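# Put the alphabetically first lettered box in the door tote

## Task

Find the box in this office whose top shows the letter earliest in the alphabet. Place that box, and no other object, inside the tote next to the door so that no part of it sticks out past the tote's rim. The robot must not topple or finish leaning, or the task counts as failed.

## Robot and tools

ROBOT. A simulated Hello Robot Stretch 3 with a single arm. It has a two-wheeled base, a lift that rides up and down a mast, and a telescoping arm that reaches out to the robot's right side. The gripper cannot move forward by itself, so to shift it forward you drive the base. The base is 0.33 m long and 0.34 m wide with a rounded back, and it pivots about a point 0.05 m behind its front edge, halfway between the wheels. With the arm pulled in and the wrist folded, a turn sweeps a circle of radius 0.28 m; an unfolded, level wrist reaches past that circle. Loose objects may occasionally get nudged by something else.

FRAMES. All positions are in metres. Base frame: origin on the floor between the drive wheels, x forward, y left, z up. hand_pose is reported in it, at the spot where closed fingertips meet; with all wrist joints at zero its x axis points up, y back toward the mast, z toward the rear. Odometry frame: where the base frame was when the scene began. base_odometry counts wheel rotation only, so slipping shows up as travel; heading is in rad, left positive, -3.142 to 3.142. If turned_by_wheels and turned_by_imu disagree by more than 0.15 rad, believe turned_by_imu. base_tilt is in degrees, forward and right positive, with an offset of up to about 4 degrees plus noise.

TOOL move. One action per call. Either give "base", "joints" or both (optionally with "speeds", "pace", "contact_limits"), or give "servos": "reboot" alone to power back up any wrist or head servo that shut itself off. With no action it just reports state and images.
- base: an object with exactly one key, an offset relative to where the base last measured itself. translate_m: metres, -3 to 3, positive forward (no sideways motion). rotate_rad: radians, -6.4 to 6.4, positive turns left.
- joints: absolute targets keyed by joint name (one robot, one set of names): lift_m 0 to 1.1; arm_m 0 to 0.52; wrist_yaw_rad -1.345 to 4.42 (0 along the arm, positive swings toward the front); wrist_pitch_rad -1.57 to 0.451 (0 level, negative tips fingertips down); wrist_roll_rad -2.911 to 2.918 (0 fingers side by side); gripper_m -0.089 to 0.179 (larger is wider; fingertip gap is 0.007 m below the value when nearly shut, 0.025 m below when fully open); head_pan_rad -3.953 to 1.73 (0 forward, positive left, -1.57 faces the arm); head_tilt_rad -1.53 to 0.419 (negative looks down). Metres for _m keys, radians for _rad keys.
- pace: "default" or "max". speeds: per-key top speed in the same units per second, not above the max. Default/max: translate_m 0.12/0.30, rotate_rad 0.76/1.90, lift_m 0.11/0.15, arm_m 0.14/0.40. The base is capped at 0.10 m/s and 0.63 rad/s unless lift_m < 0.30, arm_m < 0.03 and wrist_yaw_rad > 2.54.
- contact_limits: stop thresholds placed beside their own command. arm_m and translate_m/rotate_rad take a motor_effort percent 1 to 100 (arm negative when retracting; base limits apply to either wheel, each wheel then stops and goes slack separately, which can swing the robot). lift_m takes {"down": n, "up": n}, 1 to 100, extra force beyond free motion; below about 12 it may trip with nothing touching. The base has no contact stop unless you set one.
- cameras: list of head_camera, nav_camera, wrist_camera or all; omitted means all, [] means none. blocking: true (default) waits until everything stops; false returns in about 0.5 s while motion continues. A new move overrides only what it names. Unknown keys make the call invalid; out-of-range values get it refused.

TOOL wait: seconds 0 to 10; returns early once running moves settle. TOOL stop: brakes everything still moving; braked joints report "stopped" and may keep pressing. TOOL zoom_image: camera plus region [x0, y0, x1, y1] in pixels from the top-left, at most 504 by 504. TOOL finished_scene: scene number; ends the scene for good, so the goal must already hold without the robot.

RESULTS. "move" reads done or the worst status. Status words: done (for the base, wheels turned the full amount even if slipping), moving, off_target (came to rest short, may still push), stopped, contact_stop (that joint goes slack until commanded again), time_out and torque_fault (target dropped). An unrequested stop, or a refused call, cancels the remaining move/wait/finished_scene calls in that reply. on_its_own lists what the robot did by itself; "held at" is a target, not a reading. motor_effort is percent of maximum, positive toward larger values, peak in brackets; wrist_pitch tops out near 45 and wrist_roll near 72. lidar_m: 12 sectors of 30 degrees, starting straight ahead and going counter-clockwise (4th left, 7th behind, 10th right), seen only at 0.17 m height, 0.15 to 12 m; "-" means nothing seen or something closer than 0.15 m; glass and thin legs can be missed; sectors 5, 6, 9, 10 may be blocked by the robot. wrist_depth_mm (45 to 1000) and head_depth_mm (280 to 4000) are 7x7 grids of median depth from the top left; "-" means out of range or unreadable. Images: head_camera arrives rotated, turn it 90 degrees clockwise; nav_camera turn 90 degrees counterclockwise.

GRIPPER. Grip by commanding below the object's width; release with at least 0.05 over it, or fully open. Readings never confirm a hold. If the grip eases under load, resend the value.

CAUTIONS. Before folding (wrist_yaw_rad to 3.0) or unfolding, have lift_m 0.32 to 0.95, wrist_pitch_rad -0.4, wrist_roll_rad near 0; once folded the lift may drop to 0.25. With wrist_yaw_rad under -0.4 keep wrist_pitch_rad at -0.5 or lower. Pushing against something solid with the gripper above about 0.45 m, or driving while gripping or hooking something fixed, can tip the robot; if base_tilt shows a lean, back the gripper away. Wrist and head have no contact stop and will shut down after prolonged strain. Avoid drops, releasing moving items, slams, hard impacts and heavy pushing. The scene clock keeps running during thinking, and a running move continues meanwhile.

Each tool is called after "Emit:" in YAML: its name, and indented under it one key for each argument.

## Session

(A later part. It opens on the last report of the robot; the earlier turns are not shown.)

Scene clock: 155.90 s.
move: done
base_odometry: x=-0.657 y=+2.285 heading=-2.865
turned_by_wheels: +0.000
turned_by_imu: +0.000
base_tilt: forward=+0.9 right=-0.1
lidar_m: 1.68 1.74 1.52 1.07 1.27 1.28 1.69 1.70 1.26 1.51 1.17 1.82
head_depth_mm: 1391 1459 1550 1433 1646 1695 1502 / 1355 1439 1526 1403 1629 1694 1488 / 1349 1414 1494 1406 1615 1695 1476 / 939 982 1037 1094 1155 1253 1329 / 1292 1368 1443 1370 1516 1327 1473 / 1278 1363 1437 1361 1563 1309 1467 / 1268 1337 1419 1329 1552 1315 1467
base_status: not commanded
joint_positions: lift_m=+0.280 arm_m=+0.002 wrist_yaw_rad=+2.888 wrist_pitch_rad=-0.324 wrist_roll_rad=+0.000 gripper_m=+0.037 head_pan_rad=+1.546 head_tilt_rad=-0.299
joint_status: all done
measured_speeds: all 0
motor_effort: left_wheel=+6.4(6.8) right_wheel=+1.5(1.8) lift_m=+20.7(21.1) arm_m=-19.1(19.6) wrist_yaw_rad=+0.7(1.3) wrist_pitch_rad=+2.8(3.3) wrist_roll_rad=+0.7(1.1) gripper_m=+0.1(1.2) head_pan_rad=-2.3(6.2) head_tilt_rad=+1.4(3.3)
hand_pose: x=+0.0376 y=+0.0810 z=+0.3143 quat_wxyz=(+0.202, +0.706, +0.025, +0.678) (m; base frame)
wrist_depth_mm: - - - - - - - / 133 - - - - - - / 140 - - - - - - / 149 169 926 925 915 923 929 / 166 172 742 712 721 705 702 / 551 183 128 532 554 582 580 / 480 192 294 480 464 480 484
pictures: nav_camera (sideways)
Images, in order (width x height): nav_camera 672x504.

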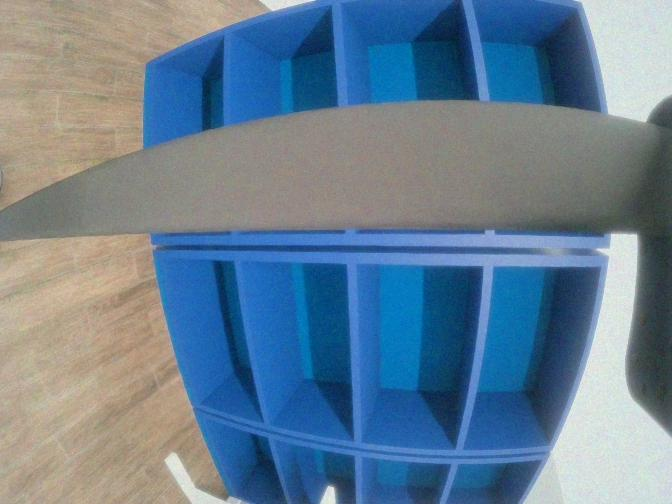

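Emit:
move:
  joints: {"head_pan_rad": 0.34, "head_tilt_rad": -0.3}
  cameras: ["head_camera"]

Emit:
zoom_image:
  camera: "head_camera"
  region: [360, 270, 425, 335]

Scene clock: 175.73 s.
move: done
base_odometry: x=-0.657 y=+2.285 heading=-2.865
turned_by_wheels: +0.000
turned_by_imu: +0.001
base_tilt: forward=+1.0 right=-0.1
lidar_m: 1.68 1.74 1.51 1.07 1.27 1.28 1.69 1.70 1.26 1.51 1.18 1.83
head_depth_mm: 1734 1843 1919 1470 2125 1993 1586 / 1783 1833 1954 1619 2194 1970 1590 / 1813 1888 1984 1598 2227 1998 1589 / 1831 1915 2009 1590 2305 2009 1576 / 1844 1971 2066 1736 2337 1971 1566 / 1900 1993 2095 1727 2343 1917 1563 / 1934 2041 2119 1698 2332 1988 1579
base_status: not commanded
joint_positions: lift_m=+0.280 arm_m=+0.002 wrist_yaw_rad=+2.888 wrist_pitch_rad=-0.324 wrist_roll_rad=+0.000 gripper_m=+0.037 head_pan_rad=+0.313 head_tilt_rad=-0.299
joint_status: all done
measured_speeds: all 0
motor_effort: left_wheel=+6.6(6.7) right_wheel=+1.2(2.2) lift_m=+21.0(21.1) arm_m=-17.3(18.0) wrist_yaw_rad=+0.7(1.3) wrist_pitch_rad=+3.0(3.3) wrist_roll_rad=+0.8(1.1) gripper_m=+0.5(1.0) head_pan_rad=+0.2(5.5) head_tilt_rad=-1.8(4.5)
hand_pose: x=+0.0376 y=+0.0810 z=+0.3143 quat_wxyz=(+0.202, +0.706, +0.025, +0.678) (m; base frame)
wrist_depth_mm: - - - - - - - / 133 - - - - - - / 140 - - - - - - / 150 169 938 938 926 940 939 / 167 172 747 715 722 702 720 / 549 182 128 533 554 569 563 / 480 193 296 486 469 480 480
pictures: head_camera (sideways)
Images, in order (width x height): head_camera 896x504.

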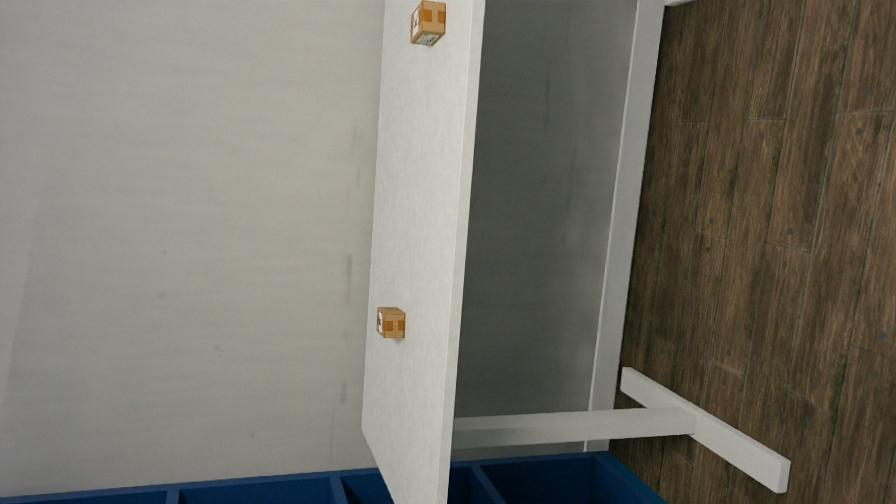

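Scaled by 7.754 from the camera's 896x504 image, which has a finer 1280x720 frame.

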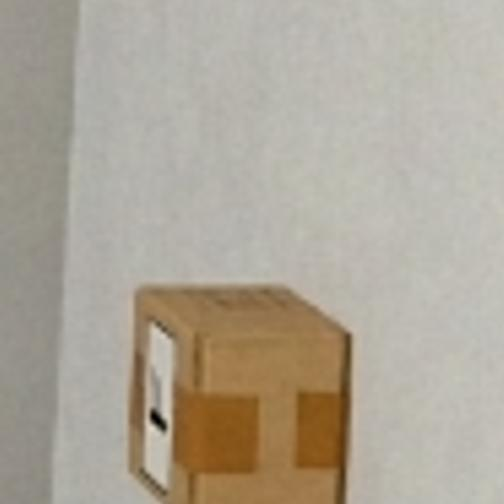

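Emit:
zoom_image:
  camera: "head_camera"
  region: [371, 304, 411, 344]

Scaled by 12.600 from the camera's 896x504 image, which has a finer 1280x720 frame.

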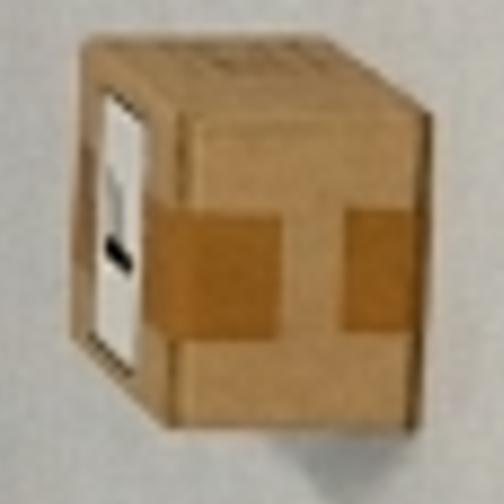

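Emit:
move:
  base: {"translate_m": 0.5}
  joints: {"head_pan_rad": 0.55, "head_tilt_rad": -0.3}
  pace: "max"
  cameras: ["head_camera"]

Scene clock: 203.03 s.
move: done
base_odometry: x=-1.138 y=+2.148 heading=-2.866
turned_by_wheels: +0.000
turned_by_imu: +0.001
base_tilt: forward=+1.3 right=-0.2
lidar_m: 1.18 1.59 1.30 1.35 1.61 1.66 2.18 2.19 1.53 0.97 1.42 1.71
head_depth_mm: 1329 1393 1453 1346 892 1708 1589 / 1391 1442 1521 1334 889 1789 1593 / 1440 1509 1579 1327 933 1848 1573 / 1509 1567 1670 1256 993 1917 1561 / 1554 1667 1756 1302 1958 1960 1552 / 1656 1715 1818 1289 1481 1633 1565 / 1666 1758 1856 1287 2129 1893 1558
base_status: done
joint_positions: lift_m=+0.280 arm_m=+0.002 wrist_yaw_rad=+2.888 wrist_pitch_rad=-0.324 wrist_roll_rad=+0.000 gripper_m=+0.037 head_pan_rad=+0.555 head_tilt_rad=-0.301
joint_status: all done
measured_speeds: all 0
motor_effort: left_wheel=-0.3(14.6) right_wheel=+7.8(15.3) lift_m=+25.3(25.7) arm_m=-15.0(16.0) wrist_yaw_rad=+0.6(1.4) wrist_pitch_rad=+3.2(3.5) wrist_roll_rad=+0.8(1.1) gripper_m=-0.3(1.2) head_pan_rad=-3.0(4.2) head_tilt_rad=-1.0(3.2)
hand_pose: x=+0.0376 y=+0.0810 z=+0.3143 quat_wxyz=(+0.202, +0.706, +0.025, +0.678) (m; base frame)
wrist_depth_mm: - - - - - - - / 133 - - - - - - / 140 - - - - - - / 150 169 930 931 926 921 941 / 166 172 743 694 728 712 706 / 548 182 128 532 543 574 569 / 480 193 294 476 465 489 480
pictures: head_camera (sideways)
Images, in order (width x height): head_camera 896x504.

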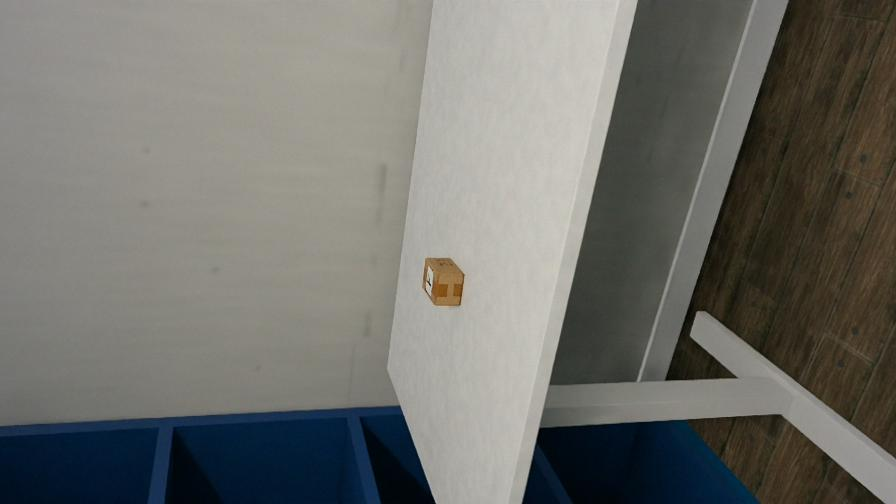

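Emit:
zoom_image:
  camera: "head_camera"
  region: [415, 250, 475, 310]

Emit:
zoom_image:
  camera: "head_camera"
  region: [415, 254, 447, 310]

Scaled by 8.400 from the camera's 896x504 image, which has a finer 1280x720 frame.

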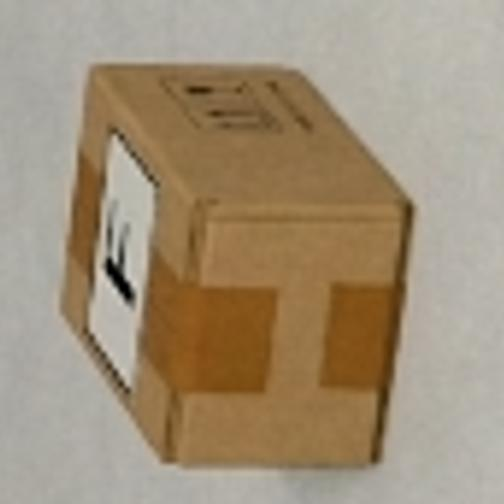

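Scaled by 9.000 from the camera's 896x504 image, which has a finer 1280x720 frame.

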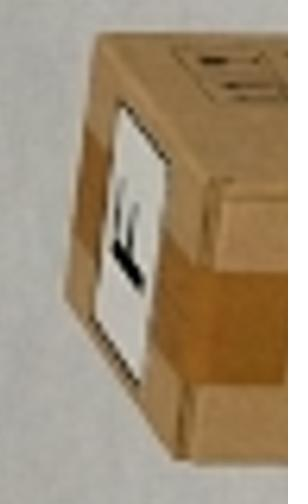

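Emit:
move:
  base: {"rotate_rad": 1.438}
  joints: {"head_pan_rad": -2.93, "head_tilt_rad": -0.35}
  pace: "max"
  cameras: ["head_camera"]

Scene clock: 217.57 s.
move: done
base_odometry: x=-1.138 y=+2.148 heading=-1.428
turned_by_wheels: +1.438
turned_by_imu: +1.432
base_tilt: forward=+0.8 right=-0.2
lidar_m: 1.30 1.18 1.66 2.19 2.18 1.53 1.42 0.97 1.57 1.19 1.58 1.38
head_depth_mm: 1256 1322 1420 1035 803 1736 1516 / 1240 1317 1406 1033 798 1729 1506 / 1237 1304 1387 956 793 1722 1500 / 1219 1292 1371 1009 749 1689 1510 / 1218 1291 1370 1004 745 1660 1394 / 1208 1282 1357 1001 742 1693 1496 / 1191 1264 1352 1438 776 1674 1480
base_status: done
joint_positions: lift_m=+0.280 arm_m=+0.002 wrist_yaw_rad=+2.888 wrist_pitch_rad=-0.324 wrist_roll_rad=+0.000 gripper_m=+0.037 head_pan_rad=-2.946 head_tilt_rad=-0.350
joint_status: all done
measured_speeds: translate_m=+0.000 rotate_rad=+0.000 lift_m=+0.000 arm_m=+0.000 wrist_yaw_rad=+0.000 wrist_pitch_rad=+0.000 wrist_roll_rad=+0.000 head_pan_rad=+0.024 head_tilt_rad=+0.000
motor_effort: left_wheel=-8.0(16.2) right_wheel=+8.9(16.6) lift_m=+25.1(30.4) arm_m=-23.3(23.6) wrist_yaw_rad=+1.4(1.4) wrist_pitch_rad=+3.0(3.4) wrist_roll_rad=+1.0(1.2) gripper_m=+0.2(1.3) head_pan_rad=+3.4(6.0) head_tilt_rad=-0.7(4.6)
hand_pose: x=+0.0376 y=+0.0810 z=+0.3143 quat_wxyz=(+0.202, +0.706, +0.025, +0.678) (m; base frame)
wrist_depth_mm: - - - - - - - / 133 - - - - - - / 141 - - - - - - / 150 168 939 919 922 948 877 / 166 172 726 707 719 699 713 / 549 182 127 528 538 565 586 / 482 193 295 481 470 478 482
pictures: head_camera (sideways)
Images, in order (width x height): head_camera 896x504.

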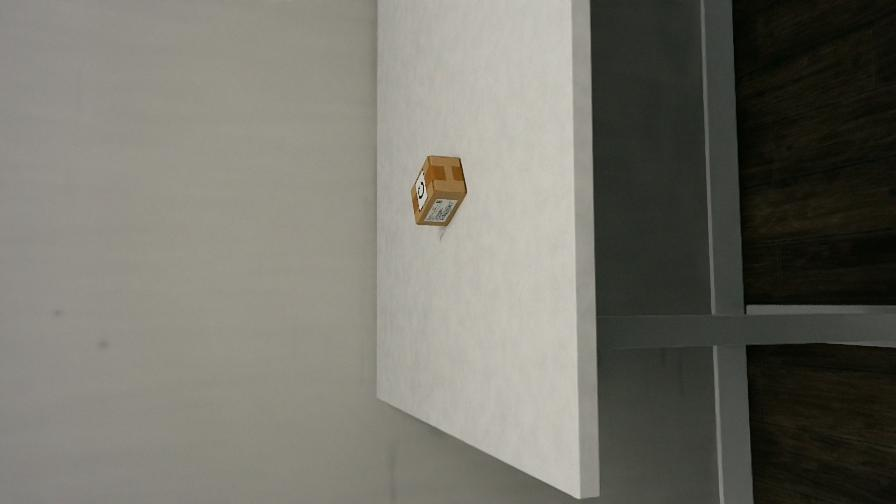

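Emit:
zoom_image:
  camera: "head_camera"
  region: [402, 150, 482, 230]

Scaled by 6.300 from the camera's 896x504 image, which has a finer 1280x720 frame.

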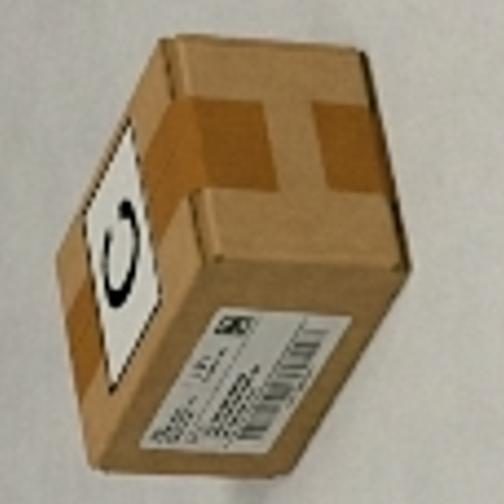

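Emit:
move:
  base: {"translate_m": -0.233}
  pace: "max"
  cameras: []

Emit:
move:
  base: {"rotate_rad": -1.278}
  joints: {"lift_m": 0.45, "wrist_pitch_rad": -0.4, "wrist_roll_rad": 0.0, "head_pan_rad": -1.57, "head_tilt_rad": -0.45}
  pace: "max"
  cameras: ["head_camera"]

Scene clock: 255.30 s.
move: done
base_odometry: x=-1.171 y=+2.379 heading=-1.429
turned_by_wheels: +0.000
turned_by_imu: +0.001
base_tilt: forward=+1.1 right=-0.1
lidar_m: 1.53 1.38 1.77 2.12 2.11 1.34 1.20 0.76 1.33 1.21 1.65 1.57
head_depth_mm: 1052 1114 1185 1029 685 516 1518 / 1045 1106 1180 1020 684 513 1514 / 1039 1100 1168 1015 680 510 1515 / 1031 1092 1166 1008 677 509 1509 / 1024 1086 1153 1000 674 508 1503 / 1019 1080 1145 996 672 507 984 / 1008 1074 1141 1063 671 505 1472
base_status: done
joint_positions: lift_m=+0.280 arm_m=+0.002 wrist_yaw_rad=+2.888 wrist_pitch_rad=-0.324 wrist_roll_rad=+0.000 gripper_m=+0.037 head_pan_rad=-2.930 head_tilt_rad=-0.351
joint_status: not commanded
measured_speeds: all 0
motor_effort: left_wheel=-9.6(15.4) right_wheel=+5.7(11.9) lift_m=+27.4(27.4) arm_m=-23.3(23.7) wrist_yaw_rad=+0.6(1.3) wrist_pitch_rad=+3.0(3.3) wrist_roll_rad=+1.0(1.1) gripper_m=-0.4(1.0) head_pan_rad=+2.6(4.5) head_tilt_rad=-0.4(2.6)
hand_pose: x=+0.0376 y=+0.0810 z=+0.3143 quat_wxyz=(+0.202, +0.706, +0.025, +0.678) (m; base frame)
wrist_depth_mm: - - - - - - - / 133 - - - - - - / 140 - - - - - - / 149 169 932 932 917 908 933 / 166 172 737 708 698 720 708 / 551 183 127 536 545 579 573 / 482 193 295 482 459 486 479
pictures: none
No camera images: "cameras" was empty.

Scene clock: 257.93 s.
move: done
base_odometry: x=-1.171 y=+2.379 heading=-2.706
turned_by_wheels: -1.278
turned_by_imu: -1.274
base_tilt: forward=+0.9 right=-0.2
lidar_m: 1.21 1.58 1.53 1.38 1.77 2.21 2.10 1.34 1.25 0.76 1.23 1.65
head_depth_mm: 997 1077 1134 802 580 1543 1391 / 998 1082 1138 723 579 1540 1382 / 1003 1079 1141 750 577 1530 1385 / 1013 1079 1154 787 575 1525 1389 / 1019 1094 1148 786 573 991 1150 / 1019 1089 1168 782 571 1582 1375 / 1021 1100 1191 1272 569 1571 1374
base_status: done
joint_positions: lift_m=+0.450 arm_m=+0.002 wrist_yaw_rad=+2.888 wrist_pitch_rad=-0.416 wrist_roll_rad=+0.000 gripper_m=+0.037 head_pan_rad=-1.562 head_tilt_rad=-0.450
joint_status: all done
measured_speeds: all 0
motor_effort: left_wheel=+10.1(15.2) right_wheel=-8.0(14.6) lift_m=+27.5(32.4) arm_m=-23.3(23.8) wrist_yaw_rad=+0.7(1.4) wrist_pitch_rad=+2.8(5.2) wrist_roll_rad=+0.8(3.5) gripper_m=-0.4(1.1) head_pan_rad=-2.3(4.5) head_tilt_rad=-1.9(5.2)
hand_pose: x=+0.0350 y=+0.0708 z=+0.4632 quat_wxyz=(+0.232, +0.704, +0.058, +0.668) (m; base frame)
wrist_depth_mm: - - - - - - - / 135 - - - - - - / 145 173 - - - - - / 162 178 - - - - - / 822 182 924 874 878 848 855 / 704 198 127 680 704 707 738 / 615 604 592 617 578 623 609
pictures: head_camera (sideways)
Images, in order (width x height): head_camera 896x504.

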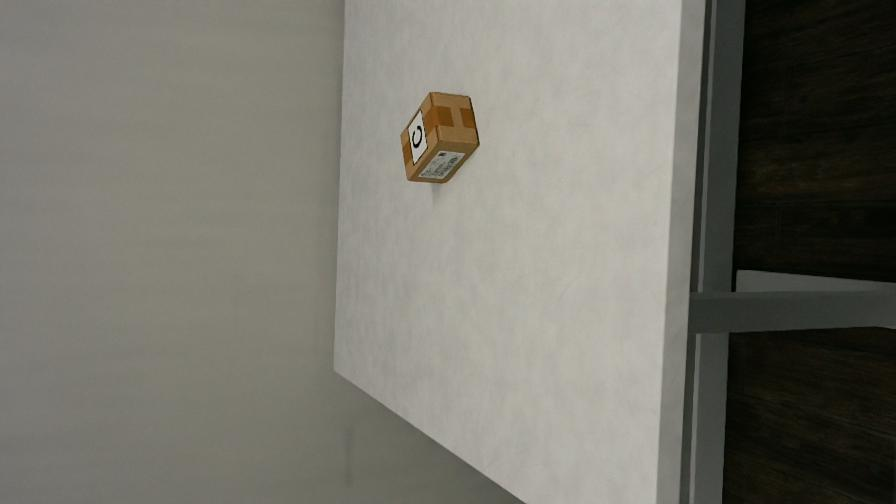

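Emit:
move:
  joints: {"head_tilt_rad": -0.95, "wrist_yaw_rad": 1.57}
  pace: "max"
  cameras: ["head_camera"]

Scene clock: 286.17 s.
move: done
base_odometry: x=-1.171 y=+2.379 heading=-2.706
turned_by_wheels: +0.000
turned_by_imu: +0.001
base_tilt: forward=+0.9 right=-0.2
lidar_m: 1.21 1.57 1.53 1.38 1.77 2.20 2.10 1.34 1.25 0.76 1.23 1.64
head_depth_mm: 633 532 1577 1538 1374 1234 1123 / 614 534 1598 1549 1378 1240 534 / 644 534 1596 1545 1377 649 949 / 646 536 1595 1531 1376 1232 946 / 645 537 1052 1529 1373 1242 1077 / 646 537 1619 1557 1380 1241 1109 / 645 537 1615 1558 1384 1247 1107
base_status: not commanded
joint_positions: lift_m=+0.450 arm_m=+0.002 wrist_yaw_rad=+1.573 wrist_pitch_rad=-0.416 wrist_roll_rad=+0.000 gripper_m=+0.037 head_pan_rad=-1.570 head_tilt_rad=-0.955
joint_status: all done
measured_speeds: all 0
motor_effort: left_wheel=+10.0(10.4) right_wheel=-8.3(8.4) lift_m=+20.5(22.3) arm_m=-20.5(21.5) wrist_yaw_rad=-2.2(7.3) wrist_pitch_rad=+2.5(3.0) wrist_roll_rad=+0.8(1.2) gripper_m=+0.3(1.4) head_pan_rad=-3.0(3.9) head_tilt_rad=-3.9(6.3)
hand_pose: x=+0.2033 y=-0.1463 z=+0.4632 quat_wxyz=(+0.592, +0.593, -0.385, +0.387) (m; base frame)
wrist_depth_mm: - - - - - - - / - - - - - - - / - - - - - - - / - - - - - - - / 867 854 906 851 865 876 858 / 724 720 127 663 684 721 723 / 613 633 598 617 595 617 622
pictures: head_camera (sideways)
Images, in order (width x height): head_camera 896x504.

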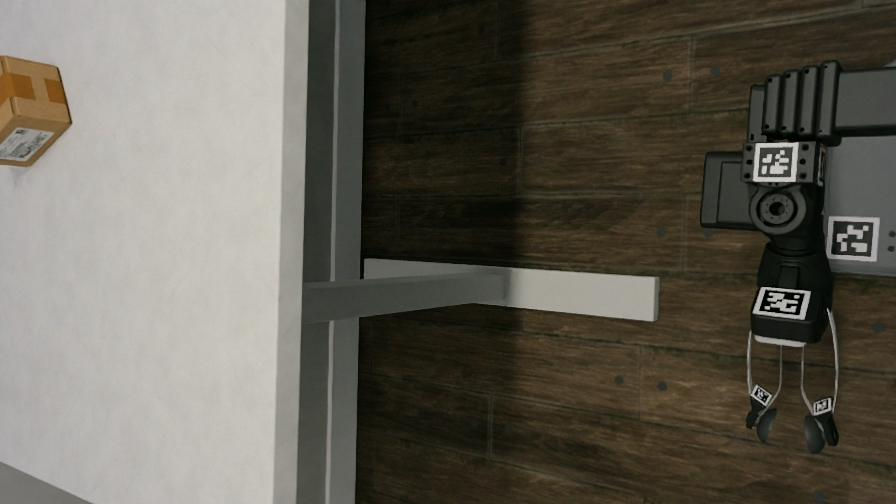

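Emit:
move:
  base: {"translate_m": -0.127}
  joints: {"lift_m": 1.09, "wrist_yaw_rad": 0.0, "wrist_pitch_rad": -0.7, "gripper_m": 0.12, "head_tilt_rad": -0.55}
  pace: "max"
  cameras: ["head_camera", "wrist_camera"]

Scene clock: 325.03 s.
move: done
base_odometry: x=-1.056 y=+2.433 heading=-2.706
turned_by_wheels: +0.000
turned_by_imu: +0.002
base_tilt: forward=+0.9 right=-0.2
lidar_m: 1.34 1.66 1.58 1.37 1.68 2.07 1.98 1.24 1.26 1.20 0.79 1.65
head_depth_mm: - - - - - - - / - - - - - - - / 1009 - - - - - 1272 / 1016 1110 931 652 560 1523 1296 / 1014 1119 922 650 538 1524 1295 / 1026 1123 926 650 536 1174 1258 / 1026 1115 916 650 536 1543 1305
base_status: done
joint_positions: lift_m=+1.090 arm_m=+0.002 wrist_yaw_rad=+0.003 wrist_pitch_rad=-0.711 wrist_roll_rad=+0.000 gripper_m=+0.120 head_pan_rad=-1.570 head_tilt_rad=-0.549
joint_status: all done
measured_speeds: all 0
motor_effort: left_wheel=-7.6(11.3) right_wheel=-1.0(13.3) lift_m=+29.2(32.9) arm_m=-15.7(18.9) wrist_yaw_rad=-2.2(6.6) wrist_pitch_rad=+2.0(5.3) wrist_roll_rad=+0.9(1.2) gripper_m=+0.6(91.3) head_pan_rad=-2.8(4.4) head_tilt_rad=-3.2(4.3)
hand_pose: x=-0.0210 y=-0.3251 z=+1.0432 quat_wxyz=(+0.664, +0.247, -0.662, -0.245) (m; base frame)
wrist_depth_mm: - - 465 460 - - - / 453 - 419 415 - - - / 377 375 376 373 375 376 373 / 326 322 321 325 322 321 321 / 304 298 309 - 300 302 - / - 123 - - - 125 - / - - - - - 129 -
pictures: head_camera (sideways), wrist_camera
Images, in order (width x height): head_camera 896x504, wrist_camera 644x364.

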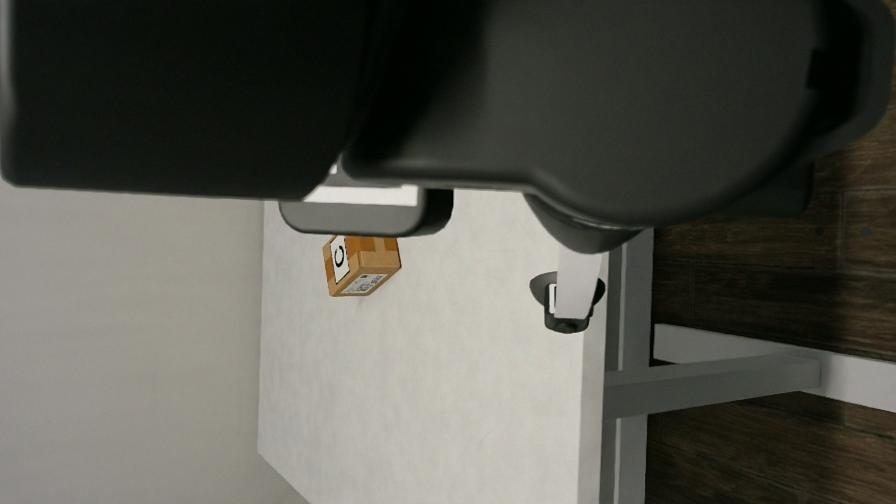

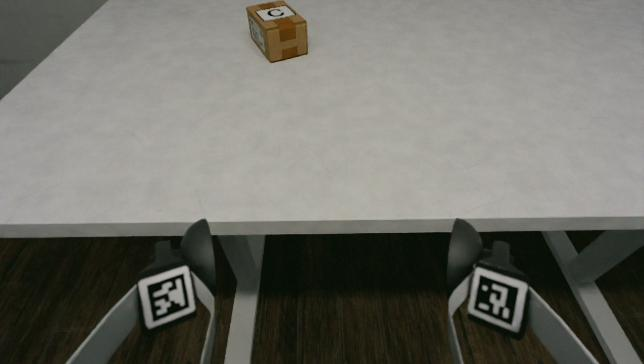

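Emit:
move:
  joints: {"arm_m": 0.22}
  contact_limits: {"arm_m": 45}
  cameras: ["wrist_camera"]

Scene clock: 347.00 s.
move: done
base_odometry: x=-1.056 y=+2.433 heading=-2.706
turned_by_wheels: +0.000
turned_by_imu: +0.001
base_tilt: forward=+1.0 right=-0.2
lidar_m: 1.34 1.67 1.58 1.37 1.69 2.07 1.98 1.23 1.26 1.20 0.79 1.65
head_depth_mm: - - 935 655 523 1530 1302 / - - 478 627 522 1533 1299 / 1008 377 337 627 538 1534 1296 / 1018 1108 869 626 538 1525 1306 / 1021 1116 920 650 538 1534 1299 / 1021 1122 918 650 535 1173 1259 / 1024 1121 914 645 534 1527 1289
base_status: not commanded
joint_positions: lift_m=+1.090 arm_m=+0.220 wrist_yaw_rad=+0.003 wrist_pitch_rad=-0.712 wrist_roll_rad=+0.000 gripper_m=+0.120 head_pan_rad=-1.570 head_tilt_rad=-0.550
joint_status: all done
measured_speeds: all 0
motor_effort: left_wheel=-7.6(7.8) right_wheel=-1.6(2.0) lift_m=+23.7(26.5) arm_m=+23.7(26.5) wrist_yaw_rad=-1.9(2.6) wrist_pitch_rad=+1.9(2.3) wrist_roll_rad=+0.8(1.1) gripper_m=+0.9(1.6) head_pan_rad=-2.9(3.3) head_tilt_rad=-2.2(4.2)
contact_limits: arm_m 45 (drawing in: default 40, maximum 55; extending or still: default 49, maximum 70)
hand_pose: x=-0.0210 y=-0.5433 z=+1.0431 quat_wxyz=(+0.663, +0.247, -0.662, -0.246) (m; base frame)
wrist_depth_mm: - - - - - - - / 407 - 341 - - - - / 375 370 324 362 373 374 373 / 322 323 322 322 323 321 320 / 283 283 285 284 284 280 282 / 252 124 248 252 253 125 252 / 232 126 228 227 228 219 229
pictures: wrist_camera
Images, in order (width x height): wrist_camera 644x364.

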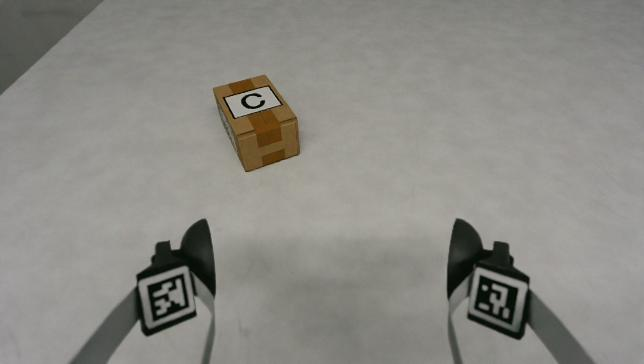

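Emit:
move:
  joints: {"arm_m": 0.415, "wrist_yaw_rad": 0.4, "gripper_m": 0.13}
  contact_limits: {"arm_m": 45}
  cameras: ["wrist_camera"]

Scene clock: 371.07 s.
move: done
base_odometry: x=-1.056 y=+2.433 heading=-2.706
turned_by_wheels: +0.000
turned_by_imu: +0.001
base_tilt: forward=+1.1 right=+0.0
lidar_m: 1.33 1.66 1.58 1.37 1.68 2.07 1.98 1.23 1.26 1.20 0.79 1.65
head_depth_mm: 436 1101 935 655 524 1543 1293 / 426 1099 928 654 521 1535 1291 / 441 473 828 652 538 1534 1306 / 997 1078 742 652 538 1535 1296 / 1020 1110 869 648 535 1527 1301 / 1027 1115 914 649 535 1170 1258 / 1028 1120 911 645 535 1533 1287
base_status: not commanded
joint_positions: lift_m=+1.090 arm_m=+0.415 wrist_yaw_rad=+0.397 wrist_pitch_rad=-0.712 wrist_roll_rad=+0.000 gripper_m=+0.130 head_pan_rad=-1.570 head_tilt_rad=-0.550
joint_status: all done
measured_speeds: all 0
motor_effort: left_wheel=-7.6(7.7) right_wheel=-1.2(2.1) lift_m=+21.2(21.4) arm_m=+23.3(26.5) wrist_yaw_rad=+3.5(5.9) wrist_pitch_rad=+1.9(2.3) wrist_roll_rad=+0.8(1.1) gripper_m=+0.0(51.1) head_pan_rad=-2.5(3.7) head_tilt_rad=-1.9(3.1)
contact_limits: arm_m 45 (drawing in: default 40, maximum 55; extending or still: default 49, maximum 70)
hand_pose: x=+0.0474 y=-0.7245 z=+1.0431 quat_wxyz=(+0.699, +0.372, -0.601, -0.111) (m; base frame)
wrist_depth_mm: - - - - - - - / - 426 - - - 412 409 / - 374 372 370 371 368 369 / 323 323 321 321 321 322 319 / 283 283 281 225 282 281 282 / 252 124 247 200 246 124 251 / - 127 228 184 223 217 226
pictures: wrist_camera
Images, in order (width x height): wrist_camera 644x364.

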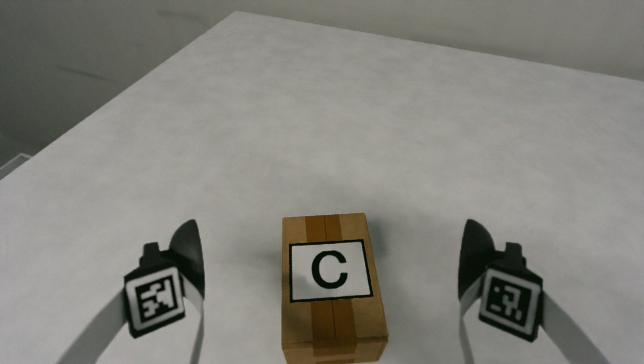

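Emit:
move:
  joints: {"arm_m": 0.43, "lift_m": 1.034}
  contact_limits: {"arm_m": 45, "lift_m": {"down": 14}}
  speeds: {"lift_m": 0.05}
  cameras: ["wrist_camera"]

Scene clock: 379.70 s.
move: done
base_odometry: x=-1.056 y=+2.433 heading=-2.706
turned_by_wheels: +0.000
turned_by_imu: +0.001
base_tilt: forward=+1.0 right=+0.0
lidar_m: 1.34 1.67 1.58 1.37 1.69 2.07 1.98 1.24 1.26 1.20 0.79 1.65
head_depth_mm: 983 389 930 654 523 1551 1294 / 975 473 923 654 521 1533 1301 / 995 483 556 653 538 1537 1298 / 1016 1079 718 652 538 1535 1285 / 1016 1113 917 651 536 1518 1290 / 1016 1119 913 643 536 1171 1260 / 1022 1118 915 645 533 1520 1297
base_status: not commanded
joint_positions: lift_m=+1.034 arm_m=+0.430 wrist_yaw_rad=+0.397 wrist_pitch_rad=-0.712 wrist_roll_rad=+0.000 gripper_m=+0.130 head_pan_rad=-1.570 head_tilt_rad=-0.550
joint_status: all done
measured_speeds: all 0
motor_effort: left_wheel=-7.5(7.6) right_wheel=-1.5(2.0) lift_m=+20.8(23.0) arm_m=+21.8(25.6) wrist_yaw_rad=+3.6(3.7) wrist_pitch_rad=+1.8(2.4) wrist_roll_rad=+0.9(1.0) gripper_m=-0.3(1.1) head_pan_rad=-1.3(3.1) head_tilt_rad=-0.8(2.6)
contact_limits: arm_m 45 (drawing in: default 40, maximum 55; extending or still: default 49, maximum 70); lift_m down 14 (down: maximum 72; up: maximum 65)
hand_pose: x=+0.0474 y=-0.7395 z=+0.9871 quat_wxyz=(+0.699, +0.372, -0.601, -0.111) (m; base frame)
wrist_depth_mm: - 404 402 402 402 400 396 / 344 343 341 340 339 342 342 / 287 287 287 286 287 286 284 / 250 247 248 182 247 248 247 / 220 218 213 160 216 217 217 / 195 125 148 143 190 123 195 / - 169 173 134 175 127 172
pictures: wrist_camera
Images, in order (width x height): wrist_camera 644x364.

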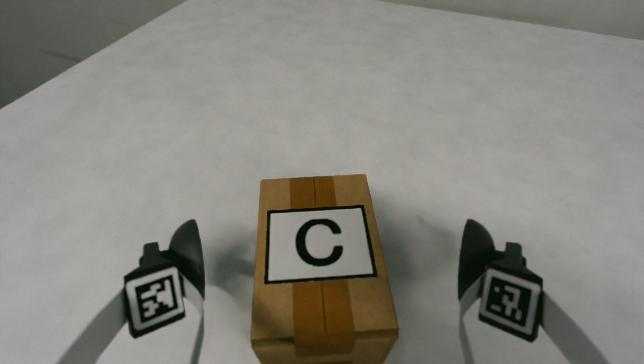

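Emit:
move:
  joints: {"gripper_m": 0.015}
  cameras: ["wrist_camera"]

Emit:
move:
  joints: {"lift_m": 1.095}
  speeds: {"lift_m": 0.06}
  cameras: ["wrist_camera"]

Scene clock: 383.73 s.
move: done
base_odometry: x=-1.056 y=+2.433 heading=-2.706
turned_by_wheels: +0.000
turned_by_imu: +0.001
base_tilt: forward=+0.9 right=-0.2
lidar_m: 1.33 1.67 1.58 1.37 1.69 2.07 1.98 1.24 1.26 1.20 0.79 1.65
head_depth_mm: 981 388 934 655 522 1537 1303 / 971 473 927 652 521 1546 1303 / 999 484 556 652 540 1538 1301 / 1013 1069 723 652 538 1539 1289 / 1014 1115 920 649 537 1525 1296 / 1021 1113 919 647 536 1169 1263 / 1026 1117 913 645 534 1531 1291
base_status: not commanded
joint_positions: lift_m=+1.034 arm_m=+0.430 wrist_yaw_rad=+0.398 wrist_pitch_rad=-0.713 wrist_roll_rad=+0.000 gripper_m=+0.016 head_pan_rad=-1.570 head_tilt_rad=-0.550
joint_status: all done
measured_speeds: all 0
motor_effort: left_wheel=-7.2(7.7) right_wheel=-1.6(2.3) lift_m=+22.2(22.2) arm_m=+13.2(16.9) wrist_yaw_rad=+2.7(3.6) wrist_pitch_rad=+2.0(2.5) wrist_roll_rad=+0.8(1.0) gripper_m=-17.9(99.0) head_pan_rad=-1.2(3.4) head_tilt_rad=-1.3(2.1)
contact_limits: arm_m 45 (drawing in: default 40, maximum 55; extending or still: default 49, maximum 70); lift_m down 14 (down: maximum 72; up: maximum 65)
hand_pose: x=+0.0474 y=-0.7392 z=+0.9869 quat_wxyz=(+0.699, +0.373, -0.600, -0.111) (m; base frame)
wrist_depth_mm: - 406 398 398 404 400 383 / 354 341 342 340 339 343 336 / 287 286 285 287 284 285 285 / 247 247 247 182 246 246 248 / 219 218 218 159 211 217 217 / 194 195 129 142 126 193 192 / 176 176 173 134 145 175 175
pictures: wrist_camera
Images, in order (width x height): wrist_camera 644x364.

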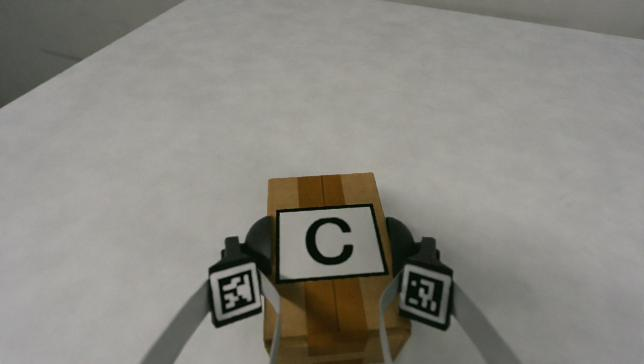

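Scene clock: 385.33 s.
move: done
base_odometry: x=-1.056 y=+2.433 heading=-2.706
turned_by_wheels: +0.000
turned_by_imu: +0.000
base_tilt: forward=+0.9 right=-0.3
lidar_m: 1.33 1.67 1.58 1.37 1.69 2.07 1.98 1.24 1.26 1.20 0.79 1.65
head_depth_mm: 443 1098 931 655 521 1541 1304 / 433 1105 925 653 522 1552 1295 / 452 509 873 653 539 1539 1307 / 1004 1085 716 650 538 1526 1297 / 1011 1119 919 649 536 1534 1296 / 1023 1113 911 647 535 1169 1267 / 1023 1121 910 647 535 1509 1297
base_status: not commanded
joint_positions: lift_m=+1.095 arm_m=+0.430 wrist_yaw_rad=+0.398 wrist_pitch_rad=-0.717 wrist_roll_rad=+0.000 gripper_m=+0.016 head_pan_rad=-1.570 head_tilt_rad=-0.550
joint_status: all done
measured_speeds: all 0
motor_effort: left_wheel=-7.2(7.4) right_wheel=-1.3(2.1) lift_m=+30.9(33.1) arm_m=+10.0(13.2) wrist_yaw_rad=+2.8(3.4) wrist_pitch_rad=+3.0(3.4) wrist_roll_rad=+0.8(1.1) gripper_m=-18.8(19.6) head_pan_rad=-1.5(2.7) head_tilt_rad=-0.7(1.8)
contact_limits: arm_m 45 (drawing in: default 40, maximum 55; extending or still: default 49, maximum 70)
hand_pose: x=+0.0471 y=-0.7385 z=+1.0471 quat_wxyz=(+0.698, +0.374, -0.600, -0.113) (m; base frame)
wrist_depth_mm: - - - - - - - / - 416 - - - 415 - / - 381 377 380 375 376 375 / 325 327 325 180 325 325 325 / 285 287 287 160 280 286 285 / 256 258 129 143 129 255 255 / 230 236 227 134 224 232 229
pictures: wrist_camera
Images, in order (width x height): wrist_camera 644x364.

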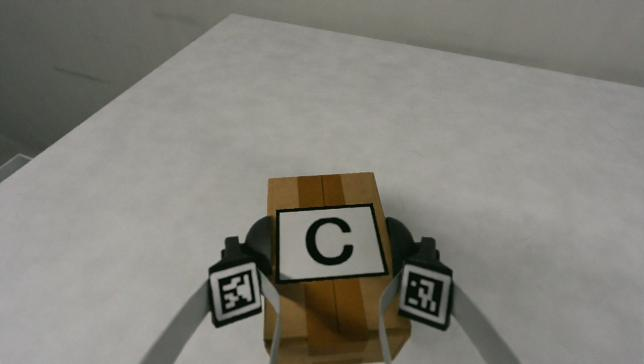

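Emit:
move:
  joints: {"arm_m": 0.0}
  speeds: {"arm_m": 0.25}
  cameras: []

Emit:
move:
  base: {"rotate_rad": -0.644}
  joints: {"lift_m": 0.45, "wrist_yaw_rad": 1.57, "head_pan_rad": -3.1, "head_tilt_rad": -0.4}
  cameras: ["wrist_camera", "nav_camera"]

Scene clock: 444.63 s.
move: done
base_odometry: x=-1.056 y=+2.433 heading=-2.706
turned_by_wheels: +0.000
turned_by_imu: +0.001
base_tilt: forward=+0.8 right=-0.2
lidar_m: 1.34 1.67 1.58 1.37 1.69 2.08 1.98 1.23 1.26 1.20 0.78 1.66
head_depth_mm: - - - - - - 1271 / - - - - - - 1266 / 1013 - - - - - 1269 / 1013 1113 - 601 - 1499 1299 / 1022 1109 - 599 363 1418 1292 / 1023 1123 918 648 517 1165 1251 / 1026 1115 912 646 536 1531 1293
base_status: not commanded
joint_positions: lift_m=+1.095 arm_m=+0.002 wrist_yaw_rad=+0.398 wrist_pitch_rad=-0.718 wrist_roll_rad=+0.000 gripper_m=+0.016 head_pan_rad=-1.570 head_tilt_rad=-0.550
joint_status: all done
joint sent to its limit — arm_m, lower limit.
measured_speeds: all 0
motor_effort: left_wheel=-7.2(7.5) right_wheel=-1.4(2.1) lift_m=+22.9(31.0) arm_m=-22.8(25.6) wrist_yaw_rad=+2.6(3.3) wrist_pitch_rad=+3.0(3.5) wrist_roll_rad=+0.7(1.1) gripper_m=-18.6(19.6) head_pan_rad=+0.0(3.3) head_tilt_rad=+0.2(1.4)
hand_pose: x=+0.0470 y=-0.3101 z=+1.0470 quat_wxyz=(+0.698, +0.374, -0.599, -0.113) (m; base frame)
wrist_depth_mm: - - - - - - - / - - - - - - - / - 385 383 378 380 380 378 / - - 349 181 328 323 324 / - - - 159 287 286 287 / - - 129 143 129 - 261 / - - - 134 - - -
pictures: none
No camera images: "cameras" was empty.

Scene clock: 451.33 s.
move: done
base_odometry: x=-1.056 y=+2.433 heading=+2.934
turned_by_wheels: -0.643
turned_by_imu: -0.640
base_tilt: forward=+0.9 right=-0.2
lidar_m: 1.50 1.34 1.79 1.58 1.37 1.69 2.17 1.98 1.26 1.23 1.20 0.79
head_depth_mm: 2428 2651 2905 3024 2044 1771 1447 / 2305 2496 2680 2920 2298 1770 1441 / 2158 2306 2512 2742 2277 1761 1448 / 2039 2161 2339 2536 2286 1777 1433 / 1907 2044 2170 2372 2286 1760 1432 / 1817 1927 2071 2215 2285 1755 1427 / 1715 1814 1936 2098 2206 1745 1428
base_status: done
joint_positions: lift_m=+0.450 arm_m=+0.002 wrist_yaw_rad=+1.567 wrist_pitch_rad=-0.718 wrist_roll_rad=+0.000 gripper_m=+0.016 head_pan_rad=-3.100 head_tilt_rad=-0.400
joint_status: all done
measured_speeds: all 0
motor_effort: left_wheel=+10.5(14.6) right_wheel=-11.1(14.8) lift_m=+21.5(23.4) arm_m=-19.3(22.5) wrist_yaw_rad=+3.8(7.2) wrist_pitch_rad=+3.2(3.6) wrist_roll_rad=+0.8(1.2) gripper_m=-18.8(19.7) head_pan_rad=+3.0(5.7) head_tilt_rad=+3.2(6.8)
hand_pose: x=+0.1557 y=-0.1476 z=+0.4020 quat_wxyz=(+0.645, +0.643, -0.293, +0.291) (m; base frame)
wrist_depth_mm: - - - - - - - / - - - - - 639 - / 830 818 821 836 824 798 810 / 724 730 714 180 697 712 723 / 628 630 632 160 606 632 640 / 563 580 129 143 128 559 561 / 513 510 495 134 489 498 508
pictures: nav_camera (sideways), wrist_camera
Images, in order (width x height): nav_camera 672x504, wrist_camera 644x364.

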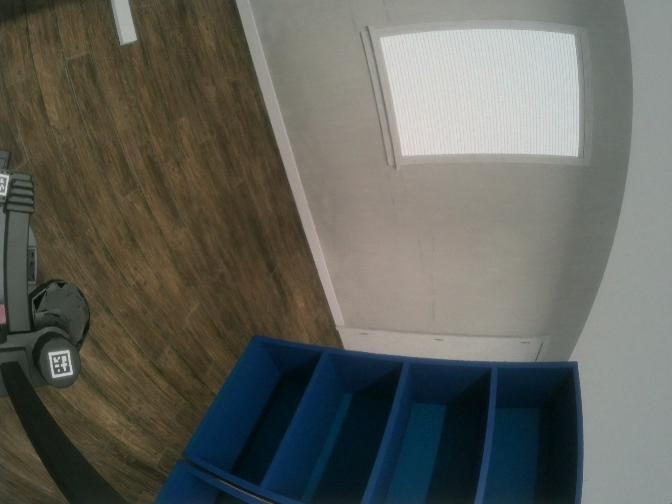

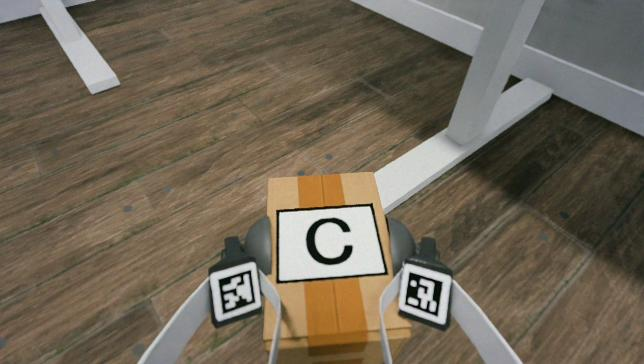

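Emit:
move:
  base: {"translate_m": -1.3}
  pace: "max"
  cameras: []

Emit:
move:
  base: {"translate_m": -0.614}
  joints: {"head_pan_rad": -2.6}
  pace: "max"
  cameras: ["nav_camera", "wrist_camera"]

Scene clock: 472.80 s.
move: done
base_odometry: x=+0.216 y=+2.164 heading=+2.934
turned_by_wheels: +0.000
turned_by_imu: +0.005
base_tilt: forward=+1.0 right=-0.2
lidar_m: 1.98 2.32 1.04 1.08 0.57 1.63 1.06 0.97 0.98 1.21 1.54 2.02
head_depth_mm: 1180 1282 1403 1543 1757 1788 1447 / 1107 1194 1303 1428 1582 1701 1443 / 1032 1114 1213 1319 1448 1601 1438 / 979 1046 1129 1224 1327 1457 1434 / 927 986 1053 1135 1242 1349 1392 / 879 931 1002 1071 1149 1250 1345 / 838 885 939 1007 1076 1164 1250
base_status: done
joint_positions: lift_m=+0.450 arm_m=+0.002 wrist_yaw_rad=+1.567 wrist_pitch_rad=-0.718 wrist_roll_rad=+0.000 gripper_m=+0.016 head_pan_rad=-3.100 head_tilt_rad=-0.400
joint_status: not commanded
measured_speeds: all 0
motor_effort: left_wheel=-2.1(12.5) right_wheel=-6.0(16.4) lift_m=+30.7(31.3) arm_m=-15.8(18.9) wrist_yaw_rad=+3.0(4.1) wrist_pitch_rad=+3.1(3.5) wrist_roll_rad=+0.7(1.1) gripper_m=-18.8(19.8) head_pan_rad=+2.4(4.1) head_tilt_rad=+2.3(4.4)
hand_pose: x=+0.1557 y=-0.1476 z=+0.4020 quat_wxyz=(+0.645, +0.643, -0.293, +0.291) (m; base frame)
wrist_depth_mm: - - - - - - - / - - - - - - - / 829 808 846 823 802 822 810 / 710 719 725 181 713 717 700 / 625 637 630 159 618 634 627 / 563 576 128 143 129 564 558 / 510 510 490 134 490 499 511
pictures: none
No camera images: "cameras" was empty.

Scene clock: 479.90 s.
move: done
base_odometry: x=+0.817 y=+2.037 heading=+2.934
turned_by_wheels: +0.000
turned_by_imu: +0.002
base_tilt: forward=+1.1 right=-0.2
lidar_m: 2.57 2.29 0.51 0.59 2.37 0.83 0.54 0.49 0.50 0.62 1.25 1.98
head_depth_mm: 406 433 467 505 551 604 669 / 404 432 464 500 547 600 663 / 400 428 460 498 541 595 658 / 399 426 457 495 537 588 650 / 396 424 456 491 532 584 644 / 394 421 452 487 530 580 641 / 393 418 448 484 527 576 635
base_status: done
joint_positions: lift_m=+0.450 arm_m=+0.002 wrist_yaw_rad=+1.567 wrist_pitch_rad=-0.718 wrist_roll_rad=+0.000 gripper_m=+0.016 head_pan_rad=-2.600 head_tilt_rad=-0.400
joint_status: all done
measured_speeds: all 0
motor_effort: left_wheel=-4.4(12.0) right_wheel=-5.6(11.3) lift_m=+29.7(30.8) arm_m=-14.7(16.4) wrist_yaw_rad=+3.3(3.9) wrist_pitch_rad=+3.3(3.6) wrist_roll_rad=+0.8(1.3) gripper_m=-18.8(19.6) head_pan_rad=-2.8(4.6) head_tilt_rad=+2.1(4.1)
hand_pose: x=+0.1557 y=-0.1476 z=+0.4020 quat_wxyz=(+0.645, +0.643, -0.293, +0.291) (m; base frame)
wrist_depth_mm: - - - - - - - / - - - - - - - / 837 816 817 826 846 816 810 / 717 714 717 181 721 729 719 / 637 643 631 159 621 624 631 / 571 578 128 143 128 568 563 / 514 510 497 134 486 501 521
pictures: nav_camera (sideways), wrist_camera
Images, in order (width x height): nav_camera 672x504, wrist_camera 644x364.

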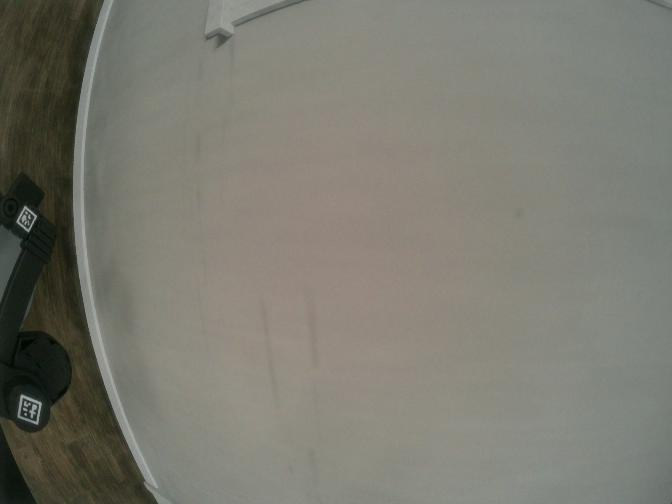

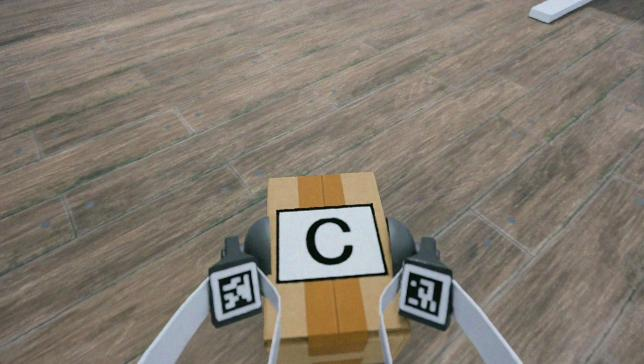

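Emit:
move:
  base: {"rotate_rad": -0.970}
  joints: {"head_pan_rad": -3.1}
  pace: "max"
  cameras: ["nav_camera"]

Scene clock: 497.63 s.
move: done
base_odometry: x=+0.817 y=+2.037 heading=+1.964
turned_by_wheels: -0.969
turned_by_imu: -0.965
base_tilt: forward=+1.0 right=+0.0
lidar_m: 1.57 1.98 2.61 1.36 0.56 0.63 2.37 0.74 0.52 0.49 0.50 0.66
head_depth_mm: 2049 2182 2339 2548 2306 1769 1459 / 2040 2184 2368 2527 2317 1783 1450 / 2057 2210 2360 2525 2188 1753 1434 / 2071 2194 2379 2523 2187 1767 1440 / 2072 2262 2382 2547 2274 1753 1438 / 1903 1847 1925 1985 2028 1760 1445 / 1317 1344 1371 1395 1392 1474 1401
base_status: done
joint_positions: lift_m=+0.450 arm_m=+0.002 wrist_yaw_rad=+1.567 wrist_pitch_rad=-0.718 wrist_roll_rad=+0.000 gripper_m=+0.016 head_pan_rad=-3.106 head_tilt_rad=-0.400
joint_status: all done
measured_speeds: all 0
motor_effort: left_wheel=+11.2(14.7) right_wheel=-9.0(15.4) lift_m=+29.2(29.8) arm_m=-19.2(19.3) wrist_yaw_rad=+3.1(3.6) wrist_pitch_rad=+3.2(3.5) wrist_roll_rad=+0.8(1.1) gripper_m=-18.5(19.6) head_pan_rad=+2.5(5.0) head_tilt_rad=+2.1(2.6)
hand_pose: x=+0.1557 y=-0.1476 z=+0.4020 quat_wxyz=(+0.645, +0.643, -0.293, +0.291) (m; base frame)
wrist_depth_mm: - - - - - 505 381 / - - - - - 519 380 / 826 838 805 816 836 526 386 / 719 717 722 182 701 508 390 / 644 637 639 159 620 542 387 / 561 570 129 143 129 565 395 / 510 511 496 135 494 493 379
pictures: nav_camera (sideways)
Images, in order (width x height): nav_camera 672x504.

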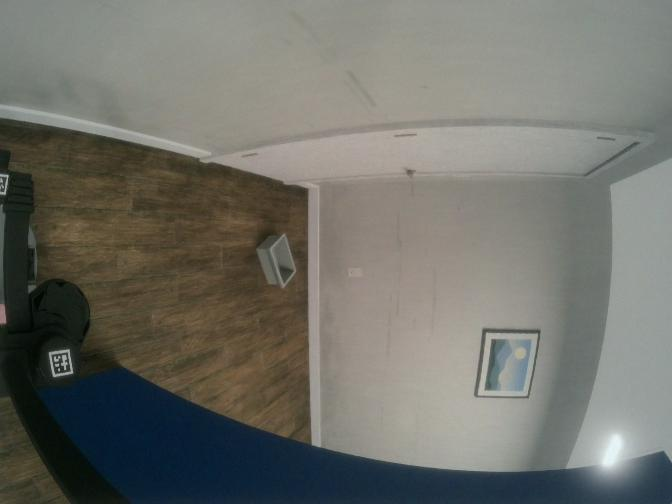

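Emit:
move:
  base: {"translate_m": -1.17}
  joints: {"head_pan_rad": -3.1, "head_tilt_rad": -0.6}
  pace: "max"
  cameras: ["head_camera"]

Scene clock: 512.63 s.
move: done
base_odometry: x=+1.265 y=+0.957 heading=+1.964
turned_by_wheels: +0.000
turned_by_imu: +0.004
base_tilt: forward=+1.0 right=+0.0
lidar_m: 1.79 0.65 0.68 1.65 1.84 1.29 1.22 0.81 0.56 0.53 0.57 0.75
head_depth_mm: 1023 1132 1252 1410 1619 1496 1264 / 1034 1136 1263 1422 1621 1488 1268 / 1043 1143 1272 1433 1655 1472 1229 / 1043 1145 1282 1443 1644 1475 1239 / 1052 1158 1294 1446 1632 1465 1231 / 1050 1165 1299 1468 1647 1480 1255 / 1054 1172 1304 1446 1610 1463 1257
base_status: done
joint_positions: lift_m=+0.450 arm_m=+0.002 wrist_yaw_rad=+1.567 wrist_pitch_rad=-0.718 wrist_roll_rad=+0.000 gripper_m=+0.016 head_pan_rad=-3.100 head_tilt_rad=-0.600
joint_status: all done
measured_speeds: all 0
motor_effort: left_wheel=-0.4(11.9) right_wheel=-7.8(13.5) lift_m=+27.6(29.3) arm_m=-21.8(23.6) wrist_yaw_rad=+2.6(3.8) wrist_pitch_rad=+2.9(3.6) wrist_roll_rad=+0.8(1.2) gripper_m=-18.7(20.1) head_pan_rad=+3.3(4.6) head_tilt_rad=-3.0(4.8)
hand_pose: x=+0.1557 y=-0.1476 z=+0.4020 quat_wxyz=(+0.645, +0.643, -0.293, +0.291) (m; base frame)
wrist_depth_mm: - - - - - - 456 / - - - - - - 456 / - 840 825 810 821 - 460 / 705 724 717 180 714 704 463 / 635 626 624 159 607 624 467 / 576 577 129 143 128 562 428 / 517 511 491 135 492 492 490
pictures: head_camera (sideways)
Images, in order (width x height): head_camera 896x504.

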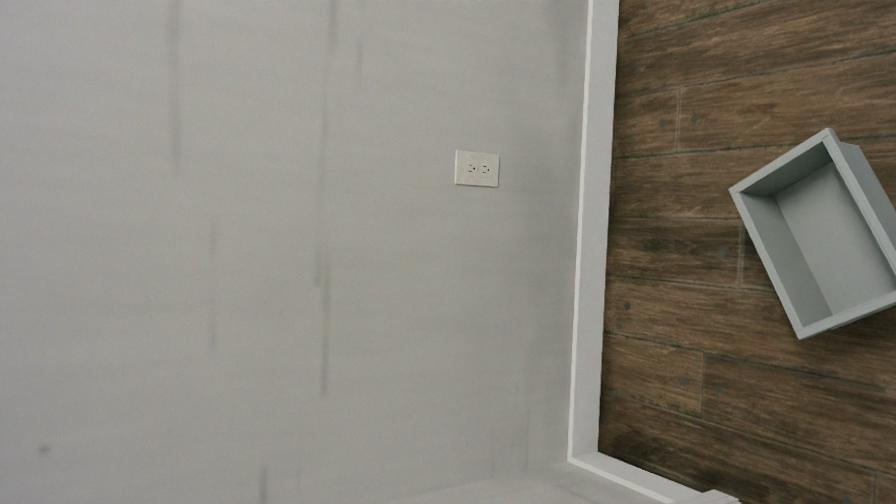

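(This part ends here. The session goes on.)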